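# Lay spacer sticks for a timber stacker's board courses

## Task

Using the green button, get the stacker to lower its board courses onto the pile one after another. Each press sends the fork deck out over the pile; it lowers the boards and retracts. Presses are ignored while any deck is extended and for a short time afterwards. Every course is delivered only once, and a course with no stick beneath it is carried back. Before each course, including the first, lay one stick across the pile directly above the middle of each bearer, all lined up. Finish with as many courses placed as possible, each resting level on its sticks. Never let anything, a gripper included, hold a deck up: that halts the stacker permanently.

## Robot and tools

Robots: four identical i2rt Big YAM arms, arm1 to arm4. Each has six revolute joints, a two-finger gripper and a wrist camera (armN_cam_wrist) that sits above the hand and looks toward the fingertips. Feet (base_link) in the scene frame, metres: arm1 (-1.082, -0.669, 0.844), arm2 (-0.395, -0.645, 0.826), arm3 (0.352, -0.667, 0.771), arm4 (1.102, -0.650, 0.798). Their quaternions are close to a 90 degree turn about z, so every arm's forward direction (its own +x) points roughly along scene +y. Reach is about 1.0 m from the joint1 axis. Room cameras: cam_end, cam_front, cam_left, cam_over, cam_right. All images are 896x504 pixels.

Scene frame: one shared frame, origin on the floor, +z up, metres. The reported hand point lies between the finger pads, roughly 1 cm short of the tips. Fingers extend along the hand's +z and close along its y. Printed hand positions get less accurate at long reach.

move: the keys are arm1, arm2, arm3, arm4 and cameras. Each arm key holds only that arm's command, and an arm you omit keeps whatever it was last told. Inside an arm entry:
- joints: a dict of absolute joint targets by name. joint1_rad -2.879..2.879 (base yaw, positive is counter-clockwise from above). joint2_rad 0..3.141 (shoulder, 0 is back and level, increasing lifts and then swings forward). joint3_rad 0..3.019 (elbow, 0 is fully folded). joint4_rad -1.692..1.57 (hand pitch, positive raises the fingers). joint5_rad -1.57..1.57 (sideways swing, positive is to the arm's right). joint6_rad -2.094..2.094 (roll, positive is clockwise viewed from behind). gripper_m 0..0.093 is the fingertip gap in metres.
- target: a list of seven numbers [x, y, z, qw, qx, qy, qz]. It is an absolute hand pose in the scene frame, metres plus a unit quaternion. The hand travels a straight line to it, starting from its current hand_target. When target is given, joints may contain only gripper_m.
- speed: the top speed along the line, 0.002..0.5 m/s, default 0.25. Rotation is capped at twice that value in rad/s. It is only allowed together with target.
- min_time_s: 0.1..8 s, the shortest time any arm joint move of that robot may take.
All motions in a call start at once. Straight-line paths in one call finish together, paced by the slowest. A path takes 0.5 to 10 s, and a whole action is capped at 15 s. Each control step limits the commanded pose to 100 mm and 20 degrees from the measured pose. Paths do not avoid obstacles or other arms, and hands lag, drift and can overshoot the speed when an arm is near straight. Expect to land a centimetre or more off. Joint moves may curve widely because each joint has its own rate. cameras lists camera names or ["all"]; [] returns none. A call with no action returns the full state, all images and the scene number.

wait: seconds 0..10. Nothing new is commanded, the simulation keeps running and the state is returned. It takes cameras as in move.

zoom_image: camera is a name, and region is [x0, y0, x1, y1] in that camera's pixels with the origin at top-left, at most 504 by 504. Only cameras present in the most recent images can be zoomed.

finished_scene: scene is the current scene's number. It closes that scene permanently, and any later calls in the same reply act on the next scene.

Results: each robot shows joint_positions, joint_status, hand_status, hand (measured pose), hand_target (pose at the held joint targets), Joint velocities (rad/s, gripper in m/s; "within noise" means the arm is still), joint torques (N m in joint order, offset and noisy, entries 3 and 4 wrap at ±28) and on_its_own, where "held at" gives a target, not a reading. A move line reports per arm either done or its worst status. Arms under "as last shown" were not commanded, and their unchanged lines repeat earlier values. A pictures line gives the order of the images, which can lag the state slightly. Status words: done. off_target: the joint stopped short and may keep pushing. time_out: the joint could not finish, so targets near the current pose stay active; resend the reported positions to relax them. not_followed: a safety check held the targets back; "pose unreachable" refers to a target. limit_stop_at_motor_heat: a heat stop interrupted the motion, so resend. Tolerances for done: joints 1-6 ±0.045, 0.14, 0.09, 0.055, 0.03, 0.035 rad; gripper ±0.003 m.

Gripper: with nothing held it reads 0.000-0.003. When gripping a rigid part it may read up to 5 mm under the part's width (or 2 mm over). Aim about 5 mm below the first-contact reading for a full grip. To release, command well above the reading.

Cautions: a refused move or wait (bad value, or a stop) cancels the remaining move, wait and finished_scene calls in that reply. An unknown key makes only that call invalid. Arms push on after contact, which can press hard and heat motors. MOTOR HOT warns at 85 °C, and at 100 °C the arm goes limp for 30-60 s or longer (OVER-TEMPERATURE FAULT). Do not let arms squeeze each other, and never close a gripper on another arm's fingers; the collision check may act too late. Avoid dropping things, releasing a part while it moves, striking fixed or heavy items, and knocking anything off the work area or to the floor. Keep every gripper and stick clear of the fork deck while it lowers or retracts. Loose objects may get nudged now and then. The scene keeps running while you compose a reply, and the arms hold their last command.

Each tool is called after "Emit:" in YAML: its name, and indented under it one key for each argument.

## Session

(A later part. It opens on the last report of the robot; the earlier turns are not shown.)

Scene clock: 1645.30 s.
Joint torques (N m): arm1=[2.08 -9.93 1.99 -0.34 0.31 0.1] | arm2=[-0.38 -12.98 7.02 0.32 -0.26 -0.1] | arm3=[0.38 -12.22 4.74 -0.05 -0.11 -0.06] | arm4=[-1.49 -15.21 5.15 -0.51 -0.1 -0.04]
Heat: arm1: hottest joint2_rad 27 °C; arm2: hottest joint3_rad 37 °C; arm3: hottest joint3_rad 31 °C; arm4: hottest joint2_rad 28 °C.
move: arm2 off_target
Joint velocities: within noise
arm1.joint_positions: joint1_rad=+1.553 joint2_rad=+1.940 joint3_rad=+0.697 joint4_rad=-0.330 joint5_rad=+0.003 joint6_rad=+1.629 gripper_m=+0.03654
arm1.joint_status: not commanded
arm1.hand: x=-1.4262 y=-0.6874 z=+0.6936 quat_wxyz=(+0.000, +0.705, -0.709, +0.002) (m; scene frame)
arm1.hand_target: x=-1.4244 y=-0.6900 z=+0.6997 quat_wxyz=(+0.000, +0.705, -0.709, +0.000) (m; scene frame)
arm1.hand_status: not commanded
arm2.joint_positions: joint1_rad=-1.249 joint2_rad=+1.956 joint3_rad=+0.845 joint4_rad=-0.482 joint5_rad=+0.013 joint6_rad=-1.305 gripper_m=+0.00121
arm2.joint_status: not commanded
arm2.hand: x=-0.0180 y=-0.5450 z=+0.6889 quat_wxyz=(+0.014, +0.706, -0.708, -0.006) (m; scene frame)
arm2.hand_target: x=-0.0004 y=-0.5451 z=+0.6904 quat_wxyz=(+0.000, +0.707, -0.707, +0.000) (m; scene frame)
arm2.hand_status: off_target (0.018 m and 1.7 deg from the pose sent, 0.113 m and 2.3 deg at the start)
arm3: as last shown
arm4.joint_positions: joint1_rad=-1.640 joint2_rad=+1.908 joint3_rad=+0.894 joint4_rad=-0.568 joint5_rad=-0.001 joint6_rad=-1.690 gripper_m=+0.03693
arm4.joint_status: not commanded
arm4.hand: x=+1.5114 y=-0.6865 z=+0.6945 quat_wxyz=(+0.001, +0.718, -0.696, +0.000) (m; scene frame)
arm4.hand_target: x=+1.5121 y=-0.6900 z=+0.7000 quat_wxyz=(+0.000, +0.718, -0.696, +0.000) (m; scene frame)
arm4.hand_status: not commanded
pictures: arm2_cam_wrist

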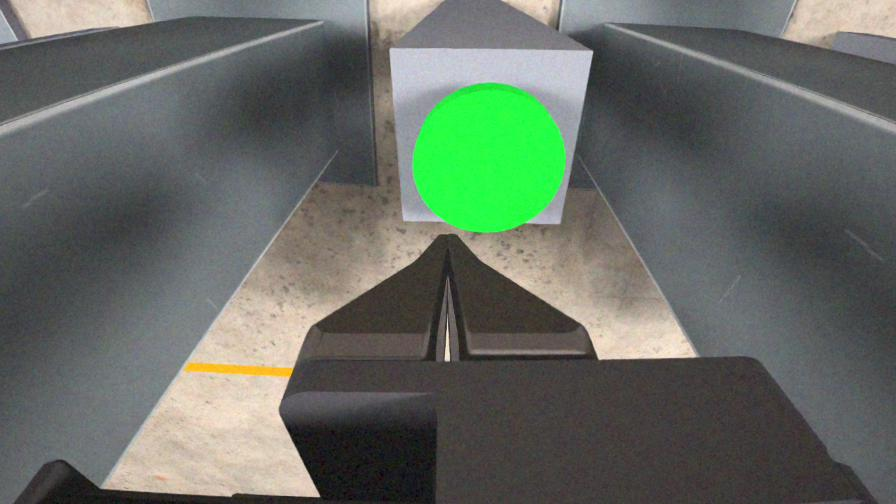

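Emit:
move:
  arm2: {"target": [0.012, -0.534, 0.672, 0, 0.7071, -0.7071, 0], "speed": 0.15}
  cameras: ["arm2_cam_wrist"]

Scene clock: 1653.97 s.
Joint torques (N m): arm1=[2.32 -9.99 1.96 -0.42 0.31 0.11] | arm2=[1.03 -13.45 6.94 0.34 -0.27 0.07] | arm3=[0.38 -12.22 4.72 -0.05 -0.11 -0.06] | arm4=[-1.44 -15.27 5.12 -0.51 -0.11 -0.04]
Heat: arm1: hottest joint2_rad 27 °C; arm2: hottest joint3_rad 35 °C; arm3: hottest joint3_rad 31 °C; arm4: hottest joint2_rad 28 °C.
move: arm2 off_target
Joint velocities: within noise
arm1, arm4: as last shown
arm2.joint_positions: joint1_rad=-1.249 joint2_rad=+2.020 joint3_rad=+0.892 joint4_rad=-0.464 joint5_rad=+0.013 joint6_rad=-1.305 gripper_m=+0.00121
arm2.joint_status: not commanded
arm2.hand: x=-0.0039 y=-0.5410 z=+0.6721 quat_wxyz=(+0.013, +0.706, -0.708, -0.006) (m; scene frame)
arm2.hand_target: x=+0.0117 y=-0.5340 z=+0.6725 quat_wxyz=(+0.000, +0.707, -0.707, +0.000) (m; scene frame)
arm2.hand_status: off_target (0.017 m and 1.7 deg from the pose sent, 0.036 m and 1.7 deg at the start)
arm3.joint_positions: joint1_rad=-1.610 joint2_rad=+1.772 joint3_rad=+0.784 joint4_rad=-0.597 joint5_rad=+0.015 joint6_rad=-1.594 gripper_m=+0.03699
arm3.joint_status: not commanded
arm3.hand: x=+0.7224 y=-0.6867 z=+0.6924 quat_wxyz=(+0.005, +0.698, -0.716, -0.004) (m; scene frame)
arm3.hand_target: x=+0.7265 y=-0.6899 z=+0.6999 quat_wxyz=(+0.000, +0.697, -0.717, +0.000) (m; scene frame)
arm3.hand_status: not commanded
pictures: arm2_cam_wrist

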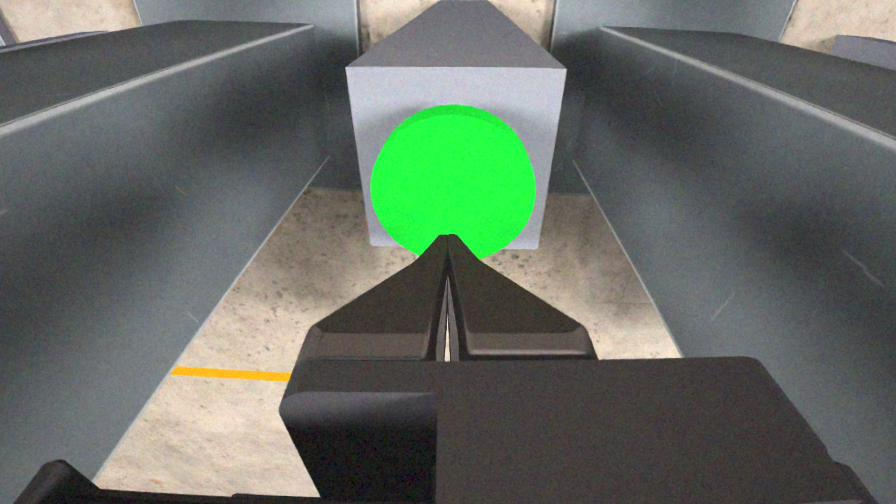

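Emit:
move:
  arm2: {"target": [0.012, -0.528, 0.618, 0, 0.7071, -0.7071, 0], "speed": 0.04}
  cameras: ["cam_over", "arm2_cam_wrist"]

Emit:
move:
  arm2: {"target": [0.0, -0.55, 0.76, 0, 0.7071, -0.7071, 0], "speed": 0.15}
  cameras: ["cam_over"]

Scene clock: 1662.90 s.
Joint torques (N m): arm1=[1.9 -10.05 1.92 -0.39 0.31 0.1] | arm2=[1.9 -7.94 6.63 1.85 -0.24 0.18] | arm3=[0.38 -12.22 4.75 -0.05 -0.11 -0.06] | arm4=[-1.49 -15.27 5.15 -0.51 -0.1 -0.04]
Heat: arm1: hottest joint2_rad 27 °C; arm2: hottest joint3_rad 34 °C; arm3: hottest joint3_rad 31 °C; arm4: hottest joint2_rad 28 °C.
move: arm2 off_target
Joint velocities: within noise
arm1, arm3, arm4: as last shown
arm2.joint_positions: joint1_rad=-1.249 joint2_rad=+2.087 joint3_rad=+0.917 joint4_rad=-0.384 joint5_rad=+0.012 joint6_rad=-1.305 gripper_m=+0.00121
arm2.joint_status: not commanded
arm2.hand: x=+0.0098 y=-0.5367 z=+0.6494 quat_wxyz=(-0.003, +0.707, -0.708, +0.003) (m; scene frame)
arm2.hand_target: x=+0.0099 y=-0.5289 z=+0.6204 quat_wxyz=(+0.000, +0.707, -0.707, +0.000) (m; scene frame)
arm2.hand_status: off_target (0.033 m and 0.5 deg from the pose sent, 0.058 m and 1.7 deg at the start)
pictures: arm2_cam_wrist, cam_over

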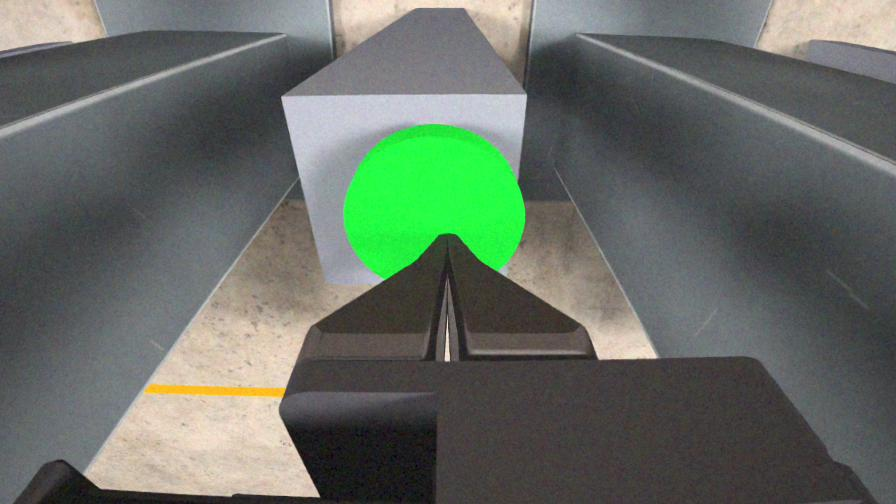

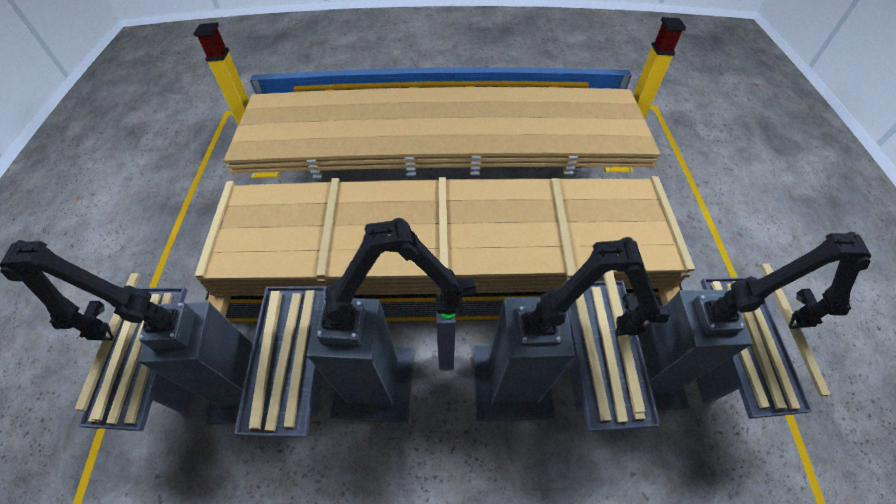

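Scene clock: 1664.63 s.
Joint torques (N m): arm1=[2.02 -9.99 1.92 -0.31 0.31 0.09] | arm2=[-0.44 -13.68 5.63 -0.42 -0.26 -0.1] | arm3=[0.38 -12.16 4.72 -0.06 -0.11 -0.06] | arm4=[-1.49 -15.27 5.15 -0.5 -0.1 -0.04]
Heat: arm1: hottest joint2_rad 27 °C; arm2: hottest joint3_rad 34 °C; arm3: hottest joint3_rad 31 °C; arm4: hottest joint2_rad 28 °C.
move: arm2 done
Joint velocities: within noise
arm1, arm3, arm4: as last shown
arm2.joint_positions: joint1_rad=-1.259 joint2_rad=+1.792 joint3_rad=+0.887 joint4_rad=-0.645 joint5_rad=+0.012 joint6_rad=-1.315 gripper_m=+0.00121
arm2.joint_status: not commanded
arm2.hand: x=+0.0040 y=-0.5439 z=+0.7596 quat_wxyz=(-0.004, +0.706, -0.708, +0.004) (m; scene frame)
arm2.hand_target: x=+0.0000 y=-0.5499 z=+0.7599 quat_wxyz=(+0.000, +0.707, -0.707, +0.000) (m; scene frame)
arm2.hand_status: done (0.007 m and 0.7 deg from the pose sent, 0.112 m and 0.5 deg at the start)
pictures: cam_over

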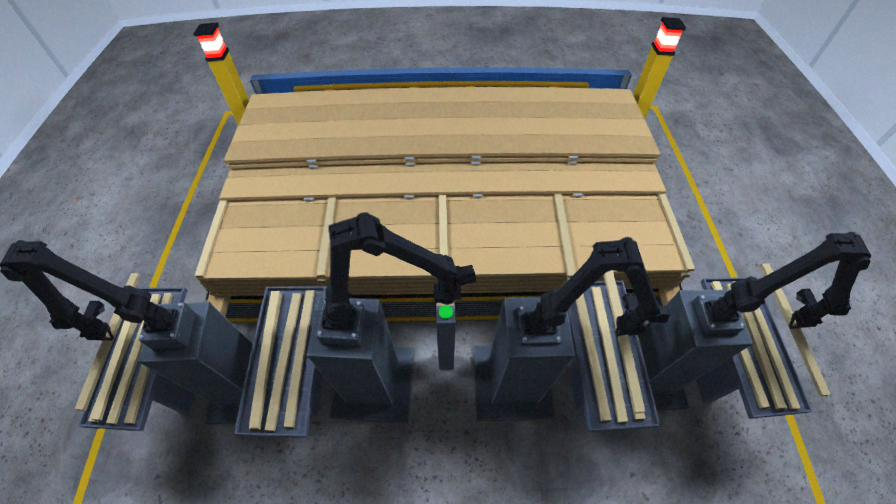

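Emit:
wait:
  seconds: 6
  cameras: ["cam_over", "cam_end"]

Scene clock: 1678.07 s.
Joint torques (N m): arm1=[2.14 -9.93 1.96 -0.36 0.31 0.1] | arm2=[-0.38 -13.63 5.63 -0.42 -0.26 -0.09] | arm3=[0.38 -12.16 4.74 -0.05 -0.11 -0.06] | arm4=[-1.49 -15.33 5.15 -0.51 -0.1 -0.03]
Heat: arm1: hottest joint2_rad 27 °C; arm2: hottest joint3_rad 33 °C; arm3: hottest joint3_rad 31 °C; arm4: hottest joint2_rad 28 °C.
Joint velocities: within noise
arm1.joint_positions: joint1_rad=+1.553 joint2_rad=+1.940 joint3_rad=+0.697 joint4_rad=-0.330 joint5_rad=+0.003 joint6_rad=+1.629 gripper_m=+0.03654
arm1.joint_status: not commanded
arm1.hand: x=-1.4262 y=-0.6874 z=+0.6936 quat_wxyz=(+0.000, +0.705, -0.709, +0.002) (m; scene frame)
arm1.hand_target: x=-1.4244 y=-0.6900 z=+0.6997 quat_wxyz=(+0.000, +0.705, -0.709, +0.000) (m; scene frame)
arm1.hand_status: not commanded
arm2.joint_positions: joint1_rad=-1.259 joint2_rad=+1.792 joint3_rad=+0.887 joint4_rad=-0.645 joint5_rad=+0.012 joint6_rad=-1.315 gripper_m=+0.00121
arm2.joint_status: not commanded
arm2.hand: x=+0.0040 y=-0.5439 z=+0.7596 quat_wxyz=(-0.004, +0.706, -0.708, +0.004) (m; scene frame)
arm2.hand_target: x=+0.0000 y=-0.5499 z=+0.7599 quat_wxyz=(+0.000, +0.707, -0.707, +0.000) (m; scene frame)
arm2.hand_status: done (0.007 m and 0.7 deg from the pose sent, 0.112 m and 0.5 deg at the start)
arm3.joint_positions: joint1_rad=-1.610 joint2_rad=+1.772 joint3_rad=+0.784 joint4_rad=-0.597 joint5_rad=+0.015 joint6_rad=-1.594 gripper_m=+0.03699
arm3.joint_status: not commanded
arm3.hand: x=+0.7224 y=-0.6867 z=+0.6924 quat_wxyz=(+0.005, +0.698, -0.716, -0.004) (m; scene frame)
arm3.hand_target: x=+0.7265 y=-0.6899 z=+0.6999 quat_wxyz=(+0.000, +0.697, -0.717, +0.000) (m; scene frame)
arm3.hand_status: not commanded
arm4.joint_positions: joint1_rad=-1.640 joint2_rad=+1.908 joint3_rad=+0.894 joint4_rad=-0.568 joint5_rad=-0.001 joint6_rad=-1.690 gripper_m=+0.03693
arm4.joint_status: not commanded
arm4.hand: x=+1.5114 y=-0.6865 z=+0.6945 quat_wxyz=(+0.001, +0.718, -0.696, +0.000) (m; scene frame)
arm4.hand_target: x=+1.5121 y=-0.6900 z=+0.7000 quat_wxyz=(+0.000, +0.718, -0.696, +0.000) (m; scene frame)
arm4.hand_status: not commanded
wait: 6.00 s; at rest from the start
pictures: cam_end, cam_over

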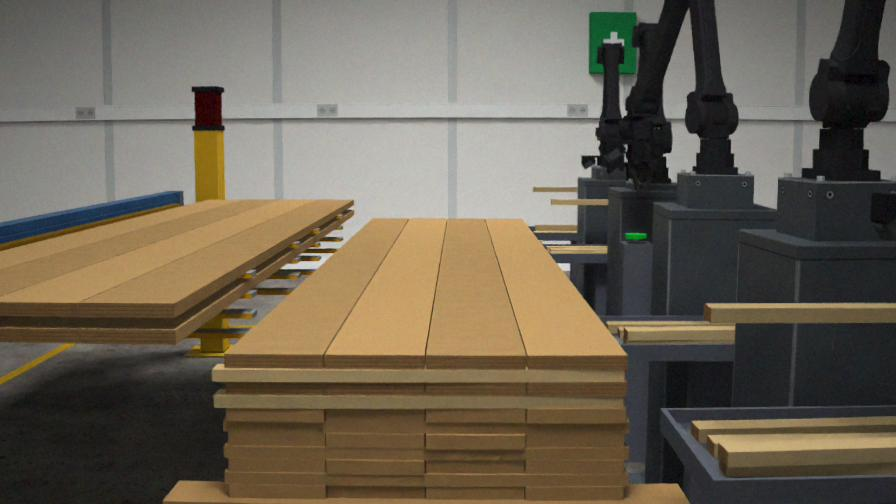

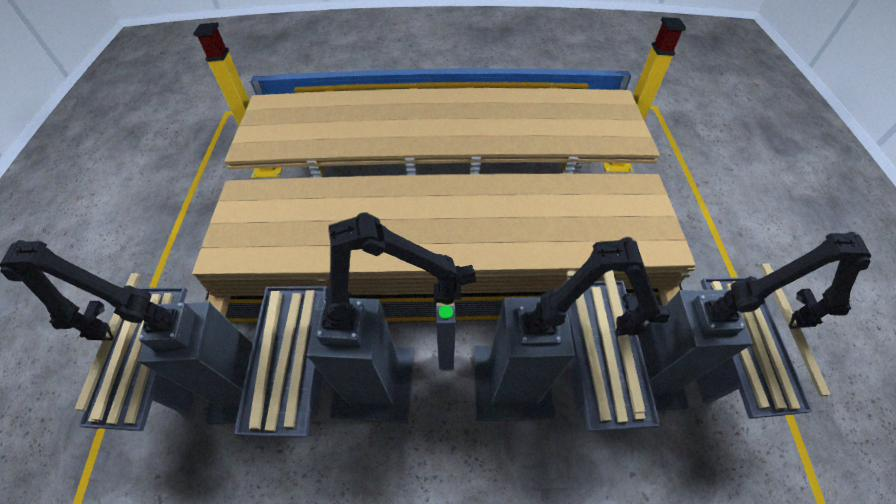

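Emit:
move:
  arm1: {"target": [-1.30, -0.30, 0.85, 0, 0.7071, -0.7071, 0], "speed": 0.35}
  arm4: {"target": [1.31, -0.30, 0.85, 0, 0.7071, -0.7071, 0], "speed": 0.35}
  arm3: {"target": [0.66, -0.30, 0.85, 0, 0.7071, -0.7071, 0], "speed": 0.35}
  arm2: {"target": [-0.19, -0.42, 0.93, 0, 0.7071, -0.7071, 0], "speed": 0.35}
  cameras: []

Emit:
move:
  arm1: {"target": [-1.205, 0.035, 0.75, -0.031, 0.7115, -0.702, -0.031], "speed": 0.3}
  arm4: {"target": [1.203, 0.012, 0.74, -0.016, 0.7153, -0.6987, -0.016], "speed": 0.3}
  arm3: {"target": [0.620, -0.005, 0.73, -0.016, 0.6956, -0.7182, -0.016], "speed": 0.3}
  arm2: {"target": [-0.715, -0.36, 0.97, 0, 0.7071, -0.7071, 0], "speed": 0.35, "joints": {"gripper_m": 0.06}}
  cameras: ["cam_over", "cam_end", "arm2_cam_wrist"]

Emit:
zoom_image:
  camera: "cam_over"
  region: [170, 150, 250, 280]

Emit:
zoom_image:
  camera: "cam_over"
  region: [640, 140, 720, 270]

Emit:
zoom_image:
  camera: "cam_over"
  region: [530, 140, 610, 270]

Emit:
zoom_image:
  camera: "cam_end"
  region: [200, 150, 650, 400]

Scene clock: 1726.43 s.
Joint torques (N m): arm1=[1.03 -9.05 9.43 -0.43 0.05 -0.1] | arm2=[1.67 -7.47 12.9 -0.44 0 0.2] | arm3=[1.03 -11.87 11.23 -0.05 0.04 0.07] | arm4=[-0.85 -11.58 11.03 -0.47 0.04 0.1]
Heat: arm1: hottest joint2_rad 27 °C; arm2: hottest joint3_rad 30 °C; arm3: hottest joint3_rad 31 °C; arm4: hottest joint2_rad 28 °C.
move: arm1 off_target; arm2 off_target; arm3 off_target; arm4 off_target
Joint velocities: within noise
arm1.joint_positions: joint1_rad=+0.466 joint2_rad=+1.686 joint3_rad=+0.934 joint4_rad=-0.863 joint5_rad=+0.006 joint6_rad=+0.547 gripper_m=+0.03654
arm1.joint_status: not commanded
arm1.hand: x=-1.2862 y=-0.3243 z=+0.8320 quat_wxyz=(+0.004, +0.703, -0.710, +0.025) (m; scene frame)
arm1.hand_target: x=-1.2993 y=-0.3011 z=+0.8505 quat_wxyz=(+0.000, +0.707, -0.707, +0.000) (m; scene frame)
arm1.hand_status: off_target (0.033 m and 3.0 deg from the pose sent, 0.436 m and 0.4 deg at the start)
arm2.joint_positions: joint1_rad=-0.681 joint2_rad=+1.224 joint3_rad=+0.754 joint4_rad=-1.134 joint5_rad=+0.008 joint6_rad=-0.742 gripper_m=+0.00121
arm2.joint_status: not commanded
arm2.hand: x=-0.1979 y=-0.4335 z=+0.9146 quat_wxyz=(+0.018, +0.708, -0.706, -0.001) (m; scene frame)
arm2.hand_target: x=-0.1903 y=-0.4203 z=+0.9300 quat_wxyz=(+0.000, +0.707, -0.707, +0.000) (m; scene frame)
arm2.hand_status: off_target (0.022 m and 2.1 deg from the pose sent, 0.286 m and 0.7 deg at the start)
arm3.joint_positions: joint1_rad=-0.686 joint2_rad=+1.696 joint3_rad=+1.179 joint4_rad=-1.096 joint5_rad=+0.006 joint6_rad=-0.703 gripper_m=+0.03699
arm3.joint_status: not commanded
arm3.hand: x=+0.6467 y=-0.3170 z=+0.8370 quat_wxyz=(+0.016, +0.710, -0.704, +0.000) (m; scene frame)
arm3.hand_target: x=+0.6594 y=-0.3007 z=+0.8503 quat_wxyz=(+0.000, +0.707, -0.707, +0.000) (m; scene frame)
arm3.hand_status: off_target (0.025 m and 1.9 deg from the pose sent, 0.422 m and 1.6 deg at the start)
arm4.joint_positions: joint1_rad=-0.530 joint2_rad=+1.559 joint3_rad=+0.941 joint4_rad=-0.978 joint5_rad=-0.011 joint6_rad=-0.550 gripper_m=+0.03693
arm4.joint_status: not commanded
arm4.hand: x=+1.3035 y=-0.3161 z=+0.8389 quat_wxyz=(+0.012, +0.707, -0.707, +0.002) (m; scene frame)
arm4.hand_target: x=+1.3098 y=-0.3004 z=+0.8502 quat_wxyz=(+0.000, +0.707, -0.707, +0.000) (m; scene frame)
arm4.hand_status: off_target (0.021 m and 1.4 deg from the pose sent, 0.463 m and 1.8 deg at the start)
pictures: none
No camera images: "cameras" was empty.

Scene clock: 1729.07 s.
Joint torques (N m): arm1=[1.14 -18.43 11.49 -0.14 0.05 -0.11] | arm2=[1.03 -10.93 14.65 -0.44 0.11 0.18] | arm3=[1.55 -20.84 12 0.1 -0.04 0.07] | arm4=[-0.32 -21.42 11.93 -0.36 0.06 0.1]
Heat: arm1: hottest joint2_rad 28 °C; arm2: hottest joint3_rad 31 °C; arm3: hottest joint3_rad 32 °C; arm4: hottest joint2_rad 28 °C.
move: arm1 off_target; arm2 off_target; arm3 off_target; arm4 off_target
Joint velocities: within noise
arm1.joint_positions: joint1_rad=+0.110 joint2_rad=+2.418 joint3_rad=+1.867 joint4_rad=-0.994 joint5_rad=+0.018 joint6_rad=+0.175 gripper_m=+0.03654
arm1.joint_status: not commanded
arm1.hand: x=-1.2014 y=+0.0023 z=+0.7222 quat_wxyz=(-0.013, +0.709, -0.705, -0.003) (m; scene frame)
arm1.hand_target: x=-1.2046 y=+0.0327 z=+0.7513 quat_wxyz=(-0.032, +0.711, -0.702, -0.031) (m; scene frame)
arm1.hand_status: off_target (0.043 m and 3.8 deg from the pose sent, 0.377 m and 7.7 deg at the start)
arm2.joint_positions: joint1_rad=+0.896 joint2_rad=+1.512 joint3_rad=+1.132 joint4_rad=-1.238 joint5_rad=-0.002 joint6_rad=+0.829 gripper_m=+0.05992
arm2.joint_status: all done
arm2.hand: x=-0.6989 y=-0.3713 z=+0.9546 quat_wxyz=(+0.001, +0.710, -0.704, +0.017) (m; scene frame)
arm2.hand_target: x=-0.7144 y=-0.3607 z=+0.9701 quat_wxyz=(+0.000, +0.707, -0.707, +0.000) (m; scene frame)
arm2.hand_status: off_target (0.025 m and 2.1 deg from the pose sent, 0.525 m and 2.1 deg at the start)
arm3.joint_positions: joint1_rad=-0.384 joint2_rad=+2.383 joint3_rad=+1.980 joint4_rad=-1.164 joint5_rad=-0.011 joint6_rad=-0.364 gripper_m=+0.03699
arm3.joint_status: not commanded
arm3.hand: x=+0.6170 y=-0.0228 z=+0.7238 quat_wxyz=(-0.004, +0.697, -0.717, -0.010) (m; scene frame)
arm3.hand_target: x=+0.6197 y=-0.0059 z=+0.7303 quat_wxyz=(-0.017, +0.695, -0.718, -0.016) (m; scene frame)
arm3.hand_status: off_target (0.019 m and 1.5 deg from the pose sent, 0.331 m and 4.7 deg at the start)
arm4.joint_positions: joint1_rad=-0.143 joint2_rad=+2.271 joint3_rad=+1.742 joint4_rad=-1.018 joint5_rad=-0.018 joint6_rad=-0.186 gripper_m=+0.03693
arm4.joint_status: not commanded
arm4.hand: x=+1.2040 y=-0.0051 z=+0.7317 quat_wxyz=(-0.006, +0.716, -0.698, -0.010) (m; scene frame)
arm4.hand_target: x=+1.2028 y=+0.0114 z=+0.7403 quat_wxyz=(-0.016, +0.715, -0.699, -0.016) (m; scene frame)
arm4.hand_status: off_target (0.019 m and 1.4 deg from the pose sent, 0.357 m and 4.0 deg at the start)
pictures: arm2_cam_wrist, cam_end, cam_over

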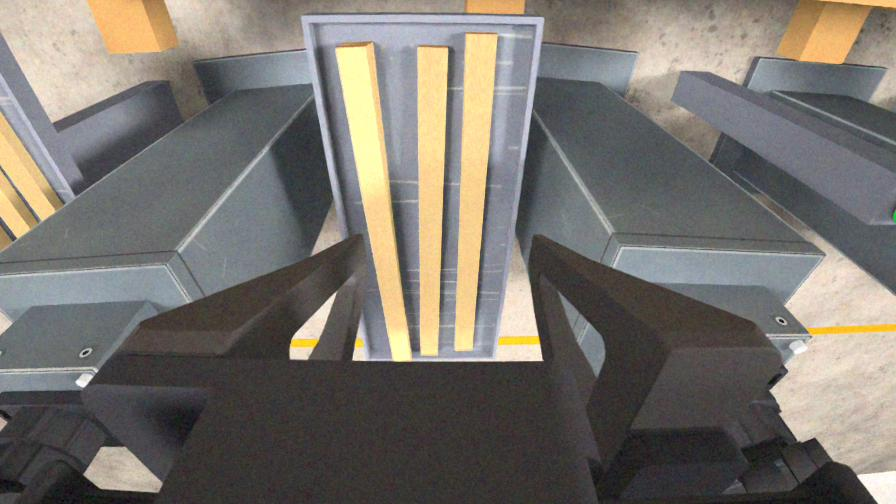

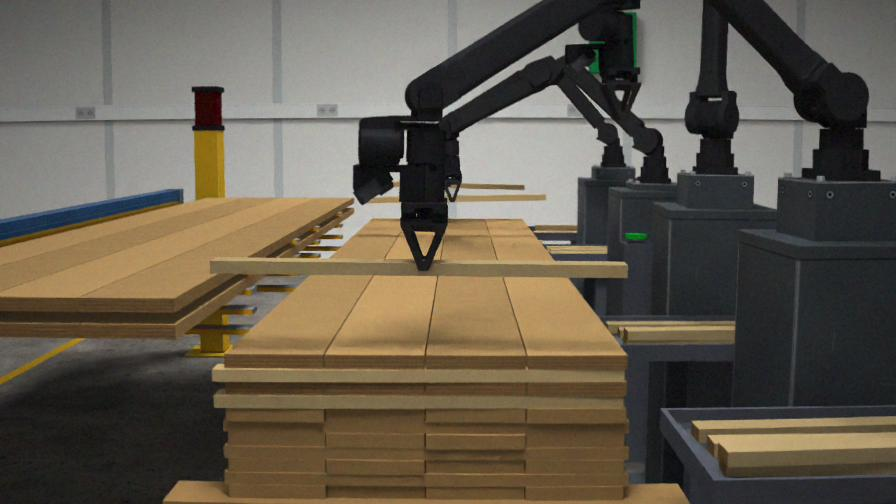

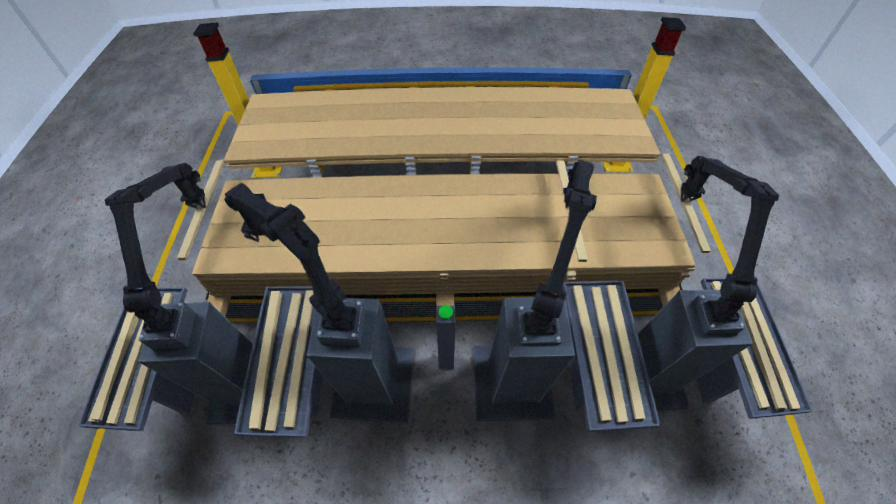

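Scaled by 3.877.

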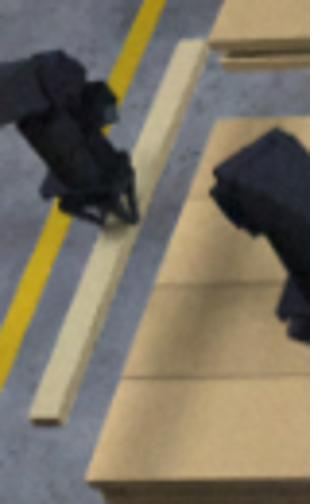

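Scaled by 3.877.

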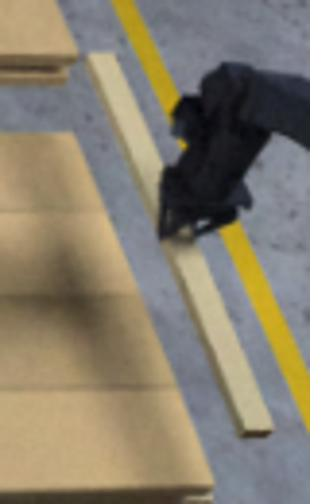

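Scaled by 3.877.

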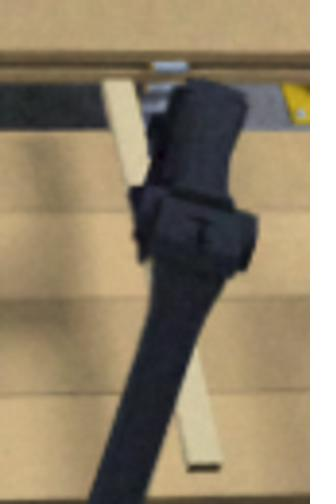

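Scaled by 1.120.

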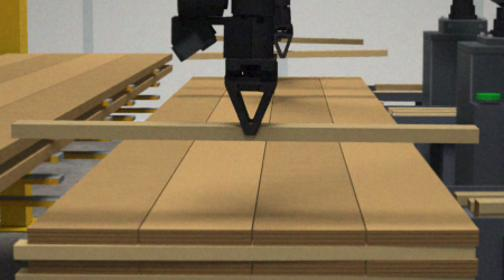

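Emit:
move:
  arm1: {"target": [-1.206, 0.033, 0.665, -0.033, 0.7168, -0.6964, -0.033], "speed": 0.15}
  arm4: {"target": [1.203, 0.006, 0.645, -0.014, 0.7092, -0.7050, -0.014], "speed": 0.15}
  arm3: {"target": [0.621, 0.008, 0.65, -0.023, 0.6922, -0.7217, -0.023], "speed": 0.15}
  arm2: {"target": [-0.790, -0.69, 0.655, 0, 0.7163, -0.6978, 0], "speed": 0.3}
  cameras: ["cam_over", "cam_end", "arm2_cam_wrist"]

Emit:
zoom_image:
  camera: "cam_over"
  region: [170, 150, 250, 280]

Emit:
zoom_image:
  camera: "cam_over"
  region: [640, 140, 720, 270]

Emit:
zoom_image:
  camera: "cam_over"
  region: [530, 140, 610, 270]

Emit:
zoom_image:
  camera: "cam_end"
  region: [200, 150, 650, 400]

Emit:
zoom_image:
  camera: "cam_end"
  region: [330, 170, 570, 270]

Scene clock: 1775.17 s.
Joint torques (N m): arm1=[1.2 -19.19 10.48 0.96 0.07 -0.1] | arm2=[0.91 -13.1 5.63 0.28 0.14 0.18] | arm3=[1.67 -21.6 11.38 0.81 -0.1 0.07] | arm4=[-0.32 -22.01 9.06 0.55 0.08 0.11]
Heat: arm1: hottest joint3_rad 37 °C; arm2: hottest joint3_rad 34 °C; arm3: hottest joint3_rad 41 °C; arm4: hottest joint2_rad 27 °C.
move: arm1 off_target; arm2 off_target; arm3 off_target; arm4 off_target
Joint velocities: within noise
arm1.joint_positions: joint1_rad=+0.110 joint2_rad=+2.547 joint3_rad=+1.867 joint4_rad=-0.886 joint5_rad=+0.018 joint6_rad=+0.161 gripper_m=+0.03654
arm1.joint_status: not commanded
arm1.hand: x=-1.1995 y=-0.0085 z=+0.6386 quat_wxyz=(-0.007, +0.714, -0.700, +0.005) (m; scene frame)
arm1.hand_target: x=-1.2055 y=+0.0303 z=+0.6674 quat_wxyz=(-0.033, +0.717, -0.696, -0.033) (m; scene frame)
arm1.hand_status: off_target (0.050 m and 5.3 deg from the pose sent, 0.065 m and 4.3 deg at the start)
arm2.joint_positions: joint1_rad=+1.736 joint2_rad=+2.061 joint3_rad=+0.839 joint4_rad=-0.381 joint5_rad=-0.012 joint6_rad=+1.643 gripper_m=+0.05992
arm2.joint_status: not commanded
arm2.hand: x=-0.7768 y=-0.6862 z=+0.6558 quat_wxyz=(-0.008, +0.719, -0.695, +0.009) (m; scene frame)
arm2.hand_target: x=-0.7897 y=-0.6900 z=+0.6553 quat_wxyz=(+0.000, +0.716, -0.698, +0.000) (m; scene frame)
arm2.hand_status: off_target (0.014 m and 1.4 deg from the pose sent, 0.447 m and 2.2 deg at the start)
arm3.joint_positions: joint1_rad=-0.384 joint2_rad=+2.512 joint3_rad=+2.003 joint4_rad=-1.061 joint5_rad=-0.016 joint6_rad=-0.351 gripper_m=+0.03699
arm3.joint_status: not commanded
arm3.hand: x=+0.6185 y=-0.0161 z=+0.6443 quat_wxyz=(-0.002, +0.692, -0.722, -0.012) (m; scene frame)
arm3.hand_target: x=+0.6205 y=+0.0067 z=+0.6507 quat_wxyz=(-0.023, +0.692, -0.721, -0.023) (m; scene frame)
arm3.hand_status: off_target (0.025 m and 2.7 deg from the pose sent, 0.080 m and 2.7 deg at the start)
arm4.joint_positions: joint1_rad=-0.143 joint2_rad=+2.409 joint3_rad=+1.742 joint4_rad=-0.888 joint5_rad=-0.017 joint6_rad=-0.168 gripper_m=+0.03693
arm4.joint_status: not commanded
arm4.hand: x=+1.2049 y=-0.0060 z=+0.6450 quat_wxyz=(-0.003, +0.710, -0.704, -0.007) (m; scene frame)
arm4.hand_target: x=+1.2029 y=+0.0058 z=+0.6453 quat_wxyz=(-0.014, +0.709, -0.705, -0.014) (m; scene frame)
arm4.hand_status: off_target (0.012 m and 1.5 deg from the pose sent, 0.087 m and 1.5 deg at the start)
pictures: arm2_cam_wrist, cam_end, cam_over

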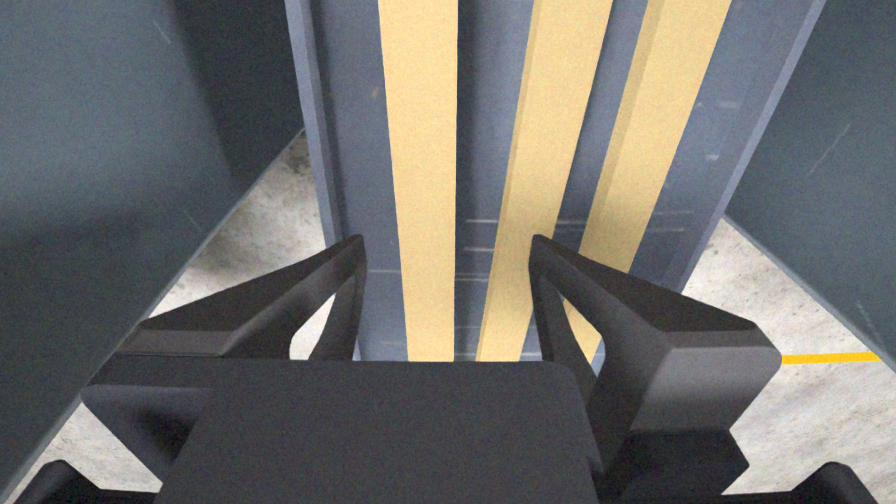

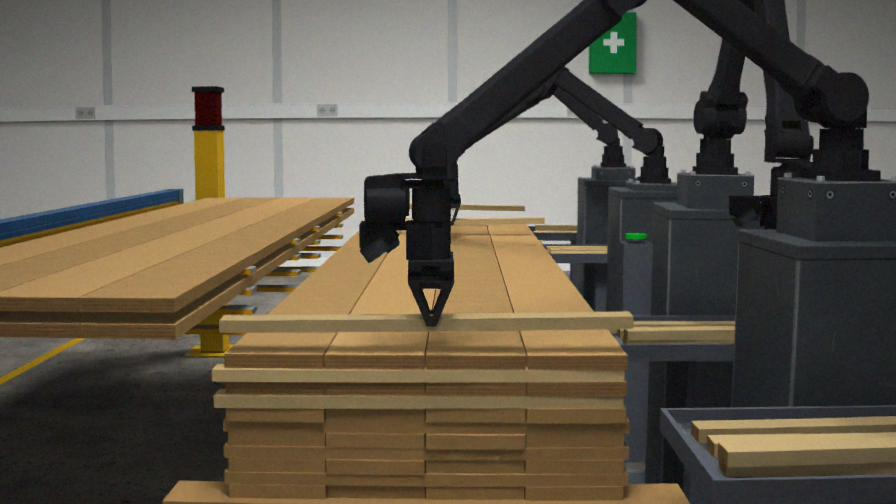

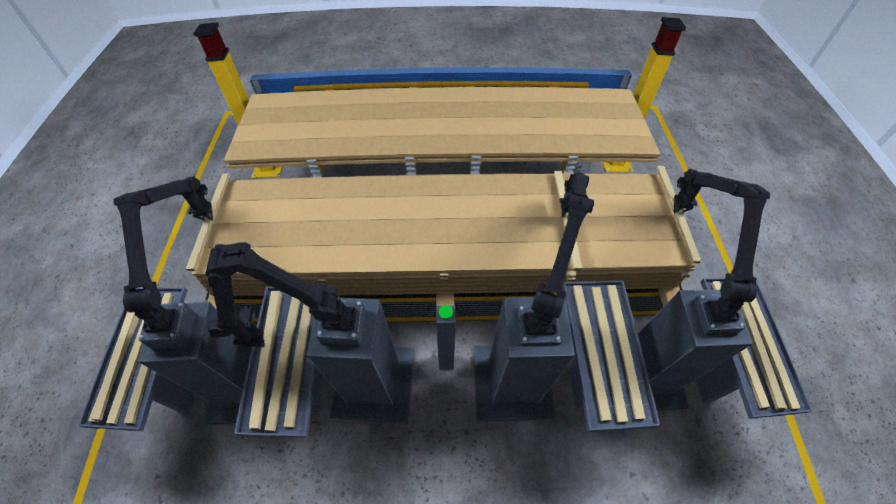

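Scaled by 3.877.

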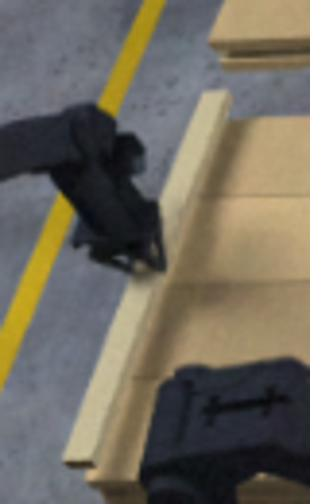

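Scaled by 3.877.

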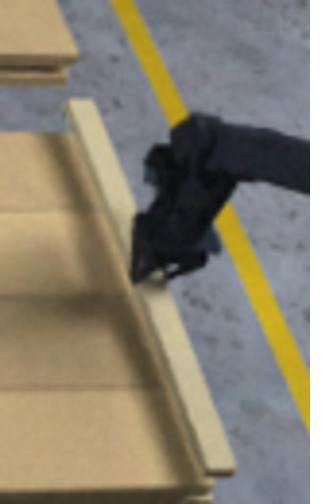

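Scaled by 3.877.

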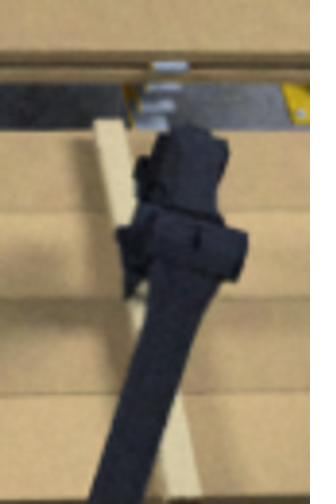

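Scaled by 1.120.

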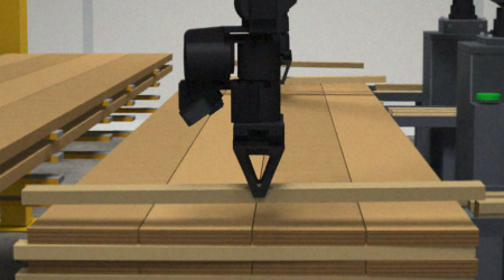

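Scaled by 2.100.

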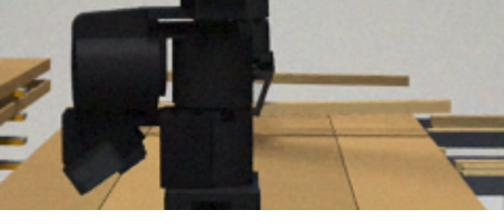

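Emit:
move:
  arm1: {"target": [-1.208, 0.040, 0.638, -0.036, 0.7168, -0.6964, -0.036], "speed": 0.08}
  arm4: {"target": [1.203, 0.002, 0.622, -0.007, 0.7075, -0.7067, -0.007], "speed": 0.08}
  arm3: {"target": [0.618, 0.015, 0.630, -0.031, 0.6922, -0.7217, -0.031], "speed": 0.08}
  arm2: {"target": [-0.796, -0.69, 0.560, 0, 0.7163, -0.6978, 0], "speed": 0.15}
  cameras: ["cam_over", "cam_end", "arm2_cam_wrist"]

Emit:
zoom_image:
  camera: "cam_over"
  region: [170, 150, 250, 280]

Emit:
zoom_image:
  camera: "cam_over"
  region: [640, 140, 720, 270]

Emit:
zoom_image:
  camera: "cam_over"
  region: [530, 150, 610, 280]

Emit:
zoom_image:
  camera: "cam_end"
  region: [200, 150, 650, 400]

Emit:
zoom_image:
  camera: "cam_end"
  region: [430, 180, 570, 250]

Scene clock: 1803.77 s.
Joint torques (N m): arm1=[1.26 -19.49 10.43 1.01 0.11 -0.09] | arm2=[0.91 -14.56 3.32 0.32 0.13 0.19] | arm3=[2.14 -21.83 11.28 0.88 -0.11 0.08] | arm4=[-0.32 -21.89 9.63 0.51 0.08 0.11]
Heat: arm1: hottest joint3_rad 38 °C; arm2: hottest joint3_rad 32 °C; arm3: hottest joint3_rad 43 °C; arm4: hottest joint2_rad 31 °C.
move: arm1 off_target; arm2 done; arm3 off_target; arm4 off_target
Joint velocities: within noise
arm1.joint_positions: joint1_rad=+0.110 joint2_rad=+2.608 joint3_rad=+1.912 joint4_rad=-0.860 joint5_rad=+0.018 joint6_rad=+0.161 gripper_m=+0.03654
arm1.joint_status: not commanded
arm1.hand: x=-1.2007 y=-0.0018 z=+0.6119 quat_wxyz=(-0.010, +0.714, -0.700, +0.002) (m; scene frame)
arm1.hand_target: x=-1.2076 y=+0.0373 z=+0.6405 quat_wxyz=(-0.036, +0.716, -0.696, -0.036) (m; scene frame)
arm1.hand_status: off_target (0.050 m and 5.3 deg from the pose sent, 0.049 m and 5.8 deg at the start)
arm2.joint_positions: joint1_rad=+1.736 joint2_rad=+2.336 joint3_rad=+0.937 joint4_rad=-0.199 joint5_rad=-0.012 joint6_rad=+1.644 gripper_m=+0.05992
arm2.joint_status: not commanded
arm2.hand: x=-0.7869 y=-0.6866 z=+0.5624 quat_wxyz=(-0.006, +0.719, -0.695, +0.007) (m; scene frame)
arm2.hand_target: x=-0.7958 y=-0.6900 z=+0.5602 quat_wxyz=(+0.000, +0.716, -0.698, +0.000) (m; scene frame)
arm2.hand_status: done (0.010 m and 1.1 deg from the pose sent, 0.098 m and 1.4 deg at the start)
arm3.joint_positions: joint1_rad=-0.384 joint2_rad=+2.544 joint3_rad=+2.006 joint4_rad=-1.012 joint5_rad=-0.024 joint6_rad=-0.345 gripper_m=+0.03699
arm3.joint_status: not commanded
arm3.hand: x=+0.6190 y=-0.0109 z=+0.6239 quat_wxyz=(-0.009, +0.690, -0.724, -0.020) (m; scene frame)
arm3.hand_target: x=+0.6174 y=+0.0137 z=+0.6310 quat_wxyz=(-0.031, +0.692, -0.721, -0.032) (m; scene frame)
arm3.hand_status: off_target (0.027 m and 2.8 deg from the pose sent, 0.034 m and 4.0 deg at the start)
arm4.joint_positions: joint1_rad=-0.143 joint2_rad=+2.450 joint3_rad=+1.742 joint4_rad=-0.878 joint5_rad=-0.014 joint6_rad=-0.164 gripper_m=+0.03693
arm4.joint_status: not commanded
arm4.hand: x=+1.2041 y=-0.0157 z=+0.6193 quat_wxyz=(+0.009, +0.708, -0.706, +0.003) (m; scene frame)
arm4.hand_target: x=+1.2028 y=+0.0015 z=+0.6224 quat_wxyz=(-0.007, +0.708, -0.707, -0.007) (m; scene frame)
arm4.hand_status: off_target (0.018 m and 2.1 deg from the pose sent, 0.024 m and 0.6 deg at the start)
pictures: arm2_cam_wrist, cam_end, cam_over

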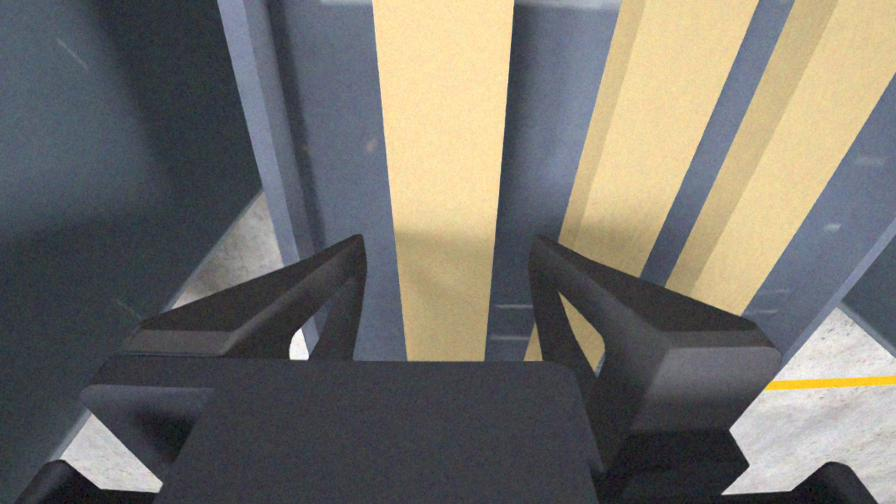

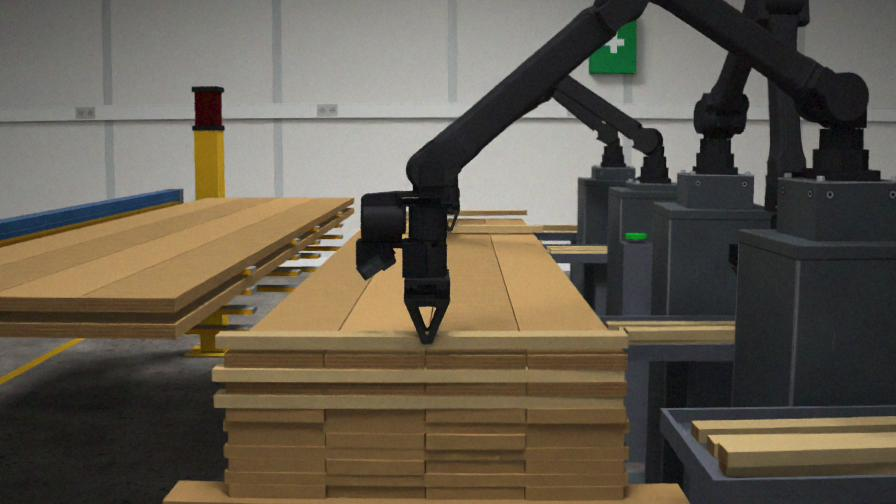

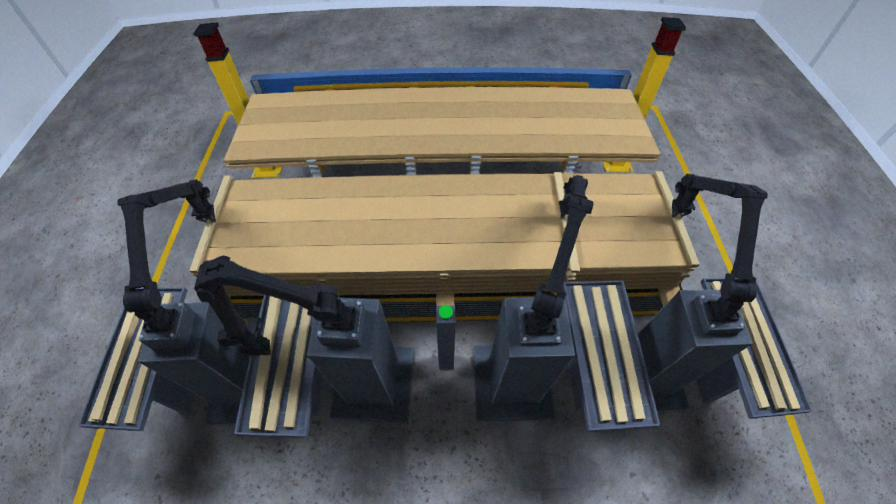

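Scaled by 3.877.

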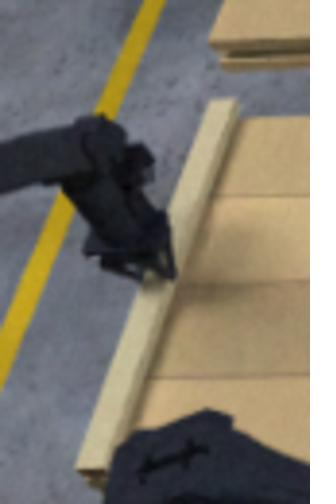

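Scaled by 3.877.

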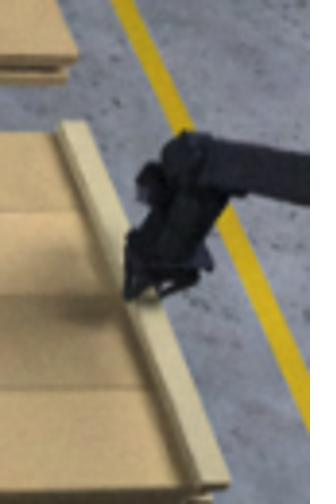

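Scaled by 3.877.

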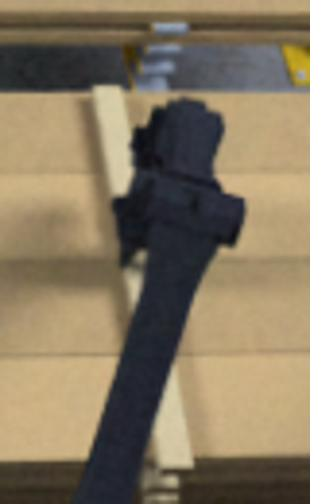

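Scaled by 1.120.

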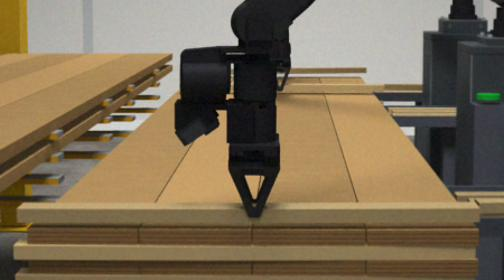

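Scaled by 3.600.

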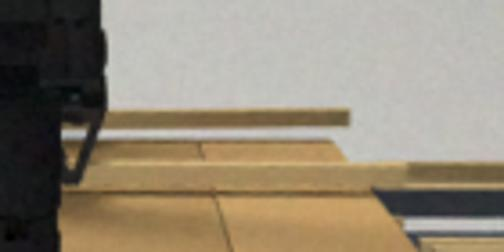

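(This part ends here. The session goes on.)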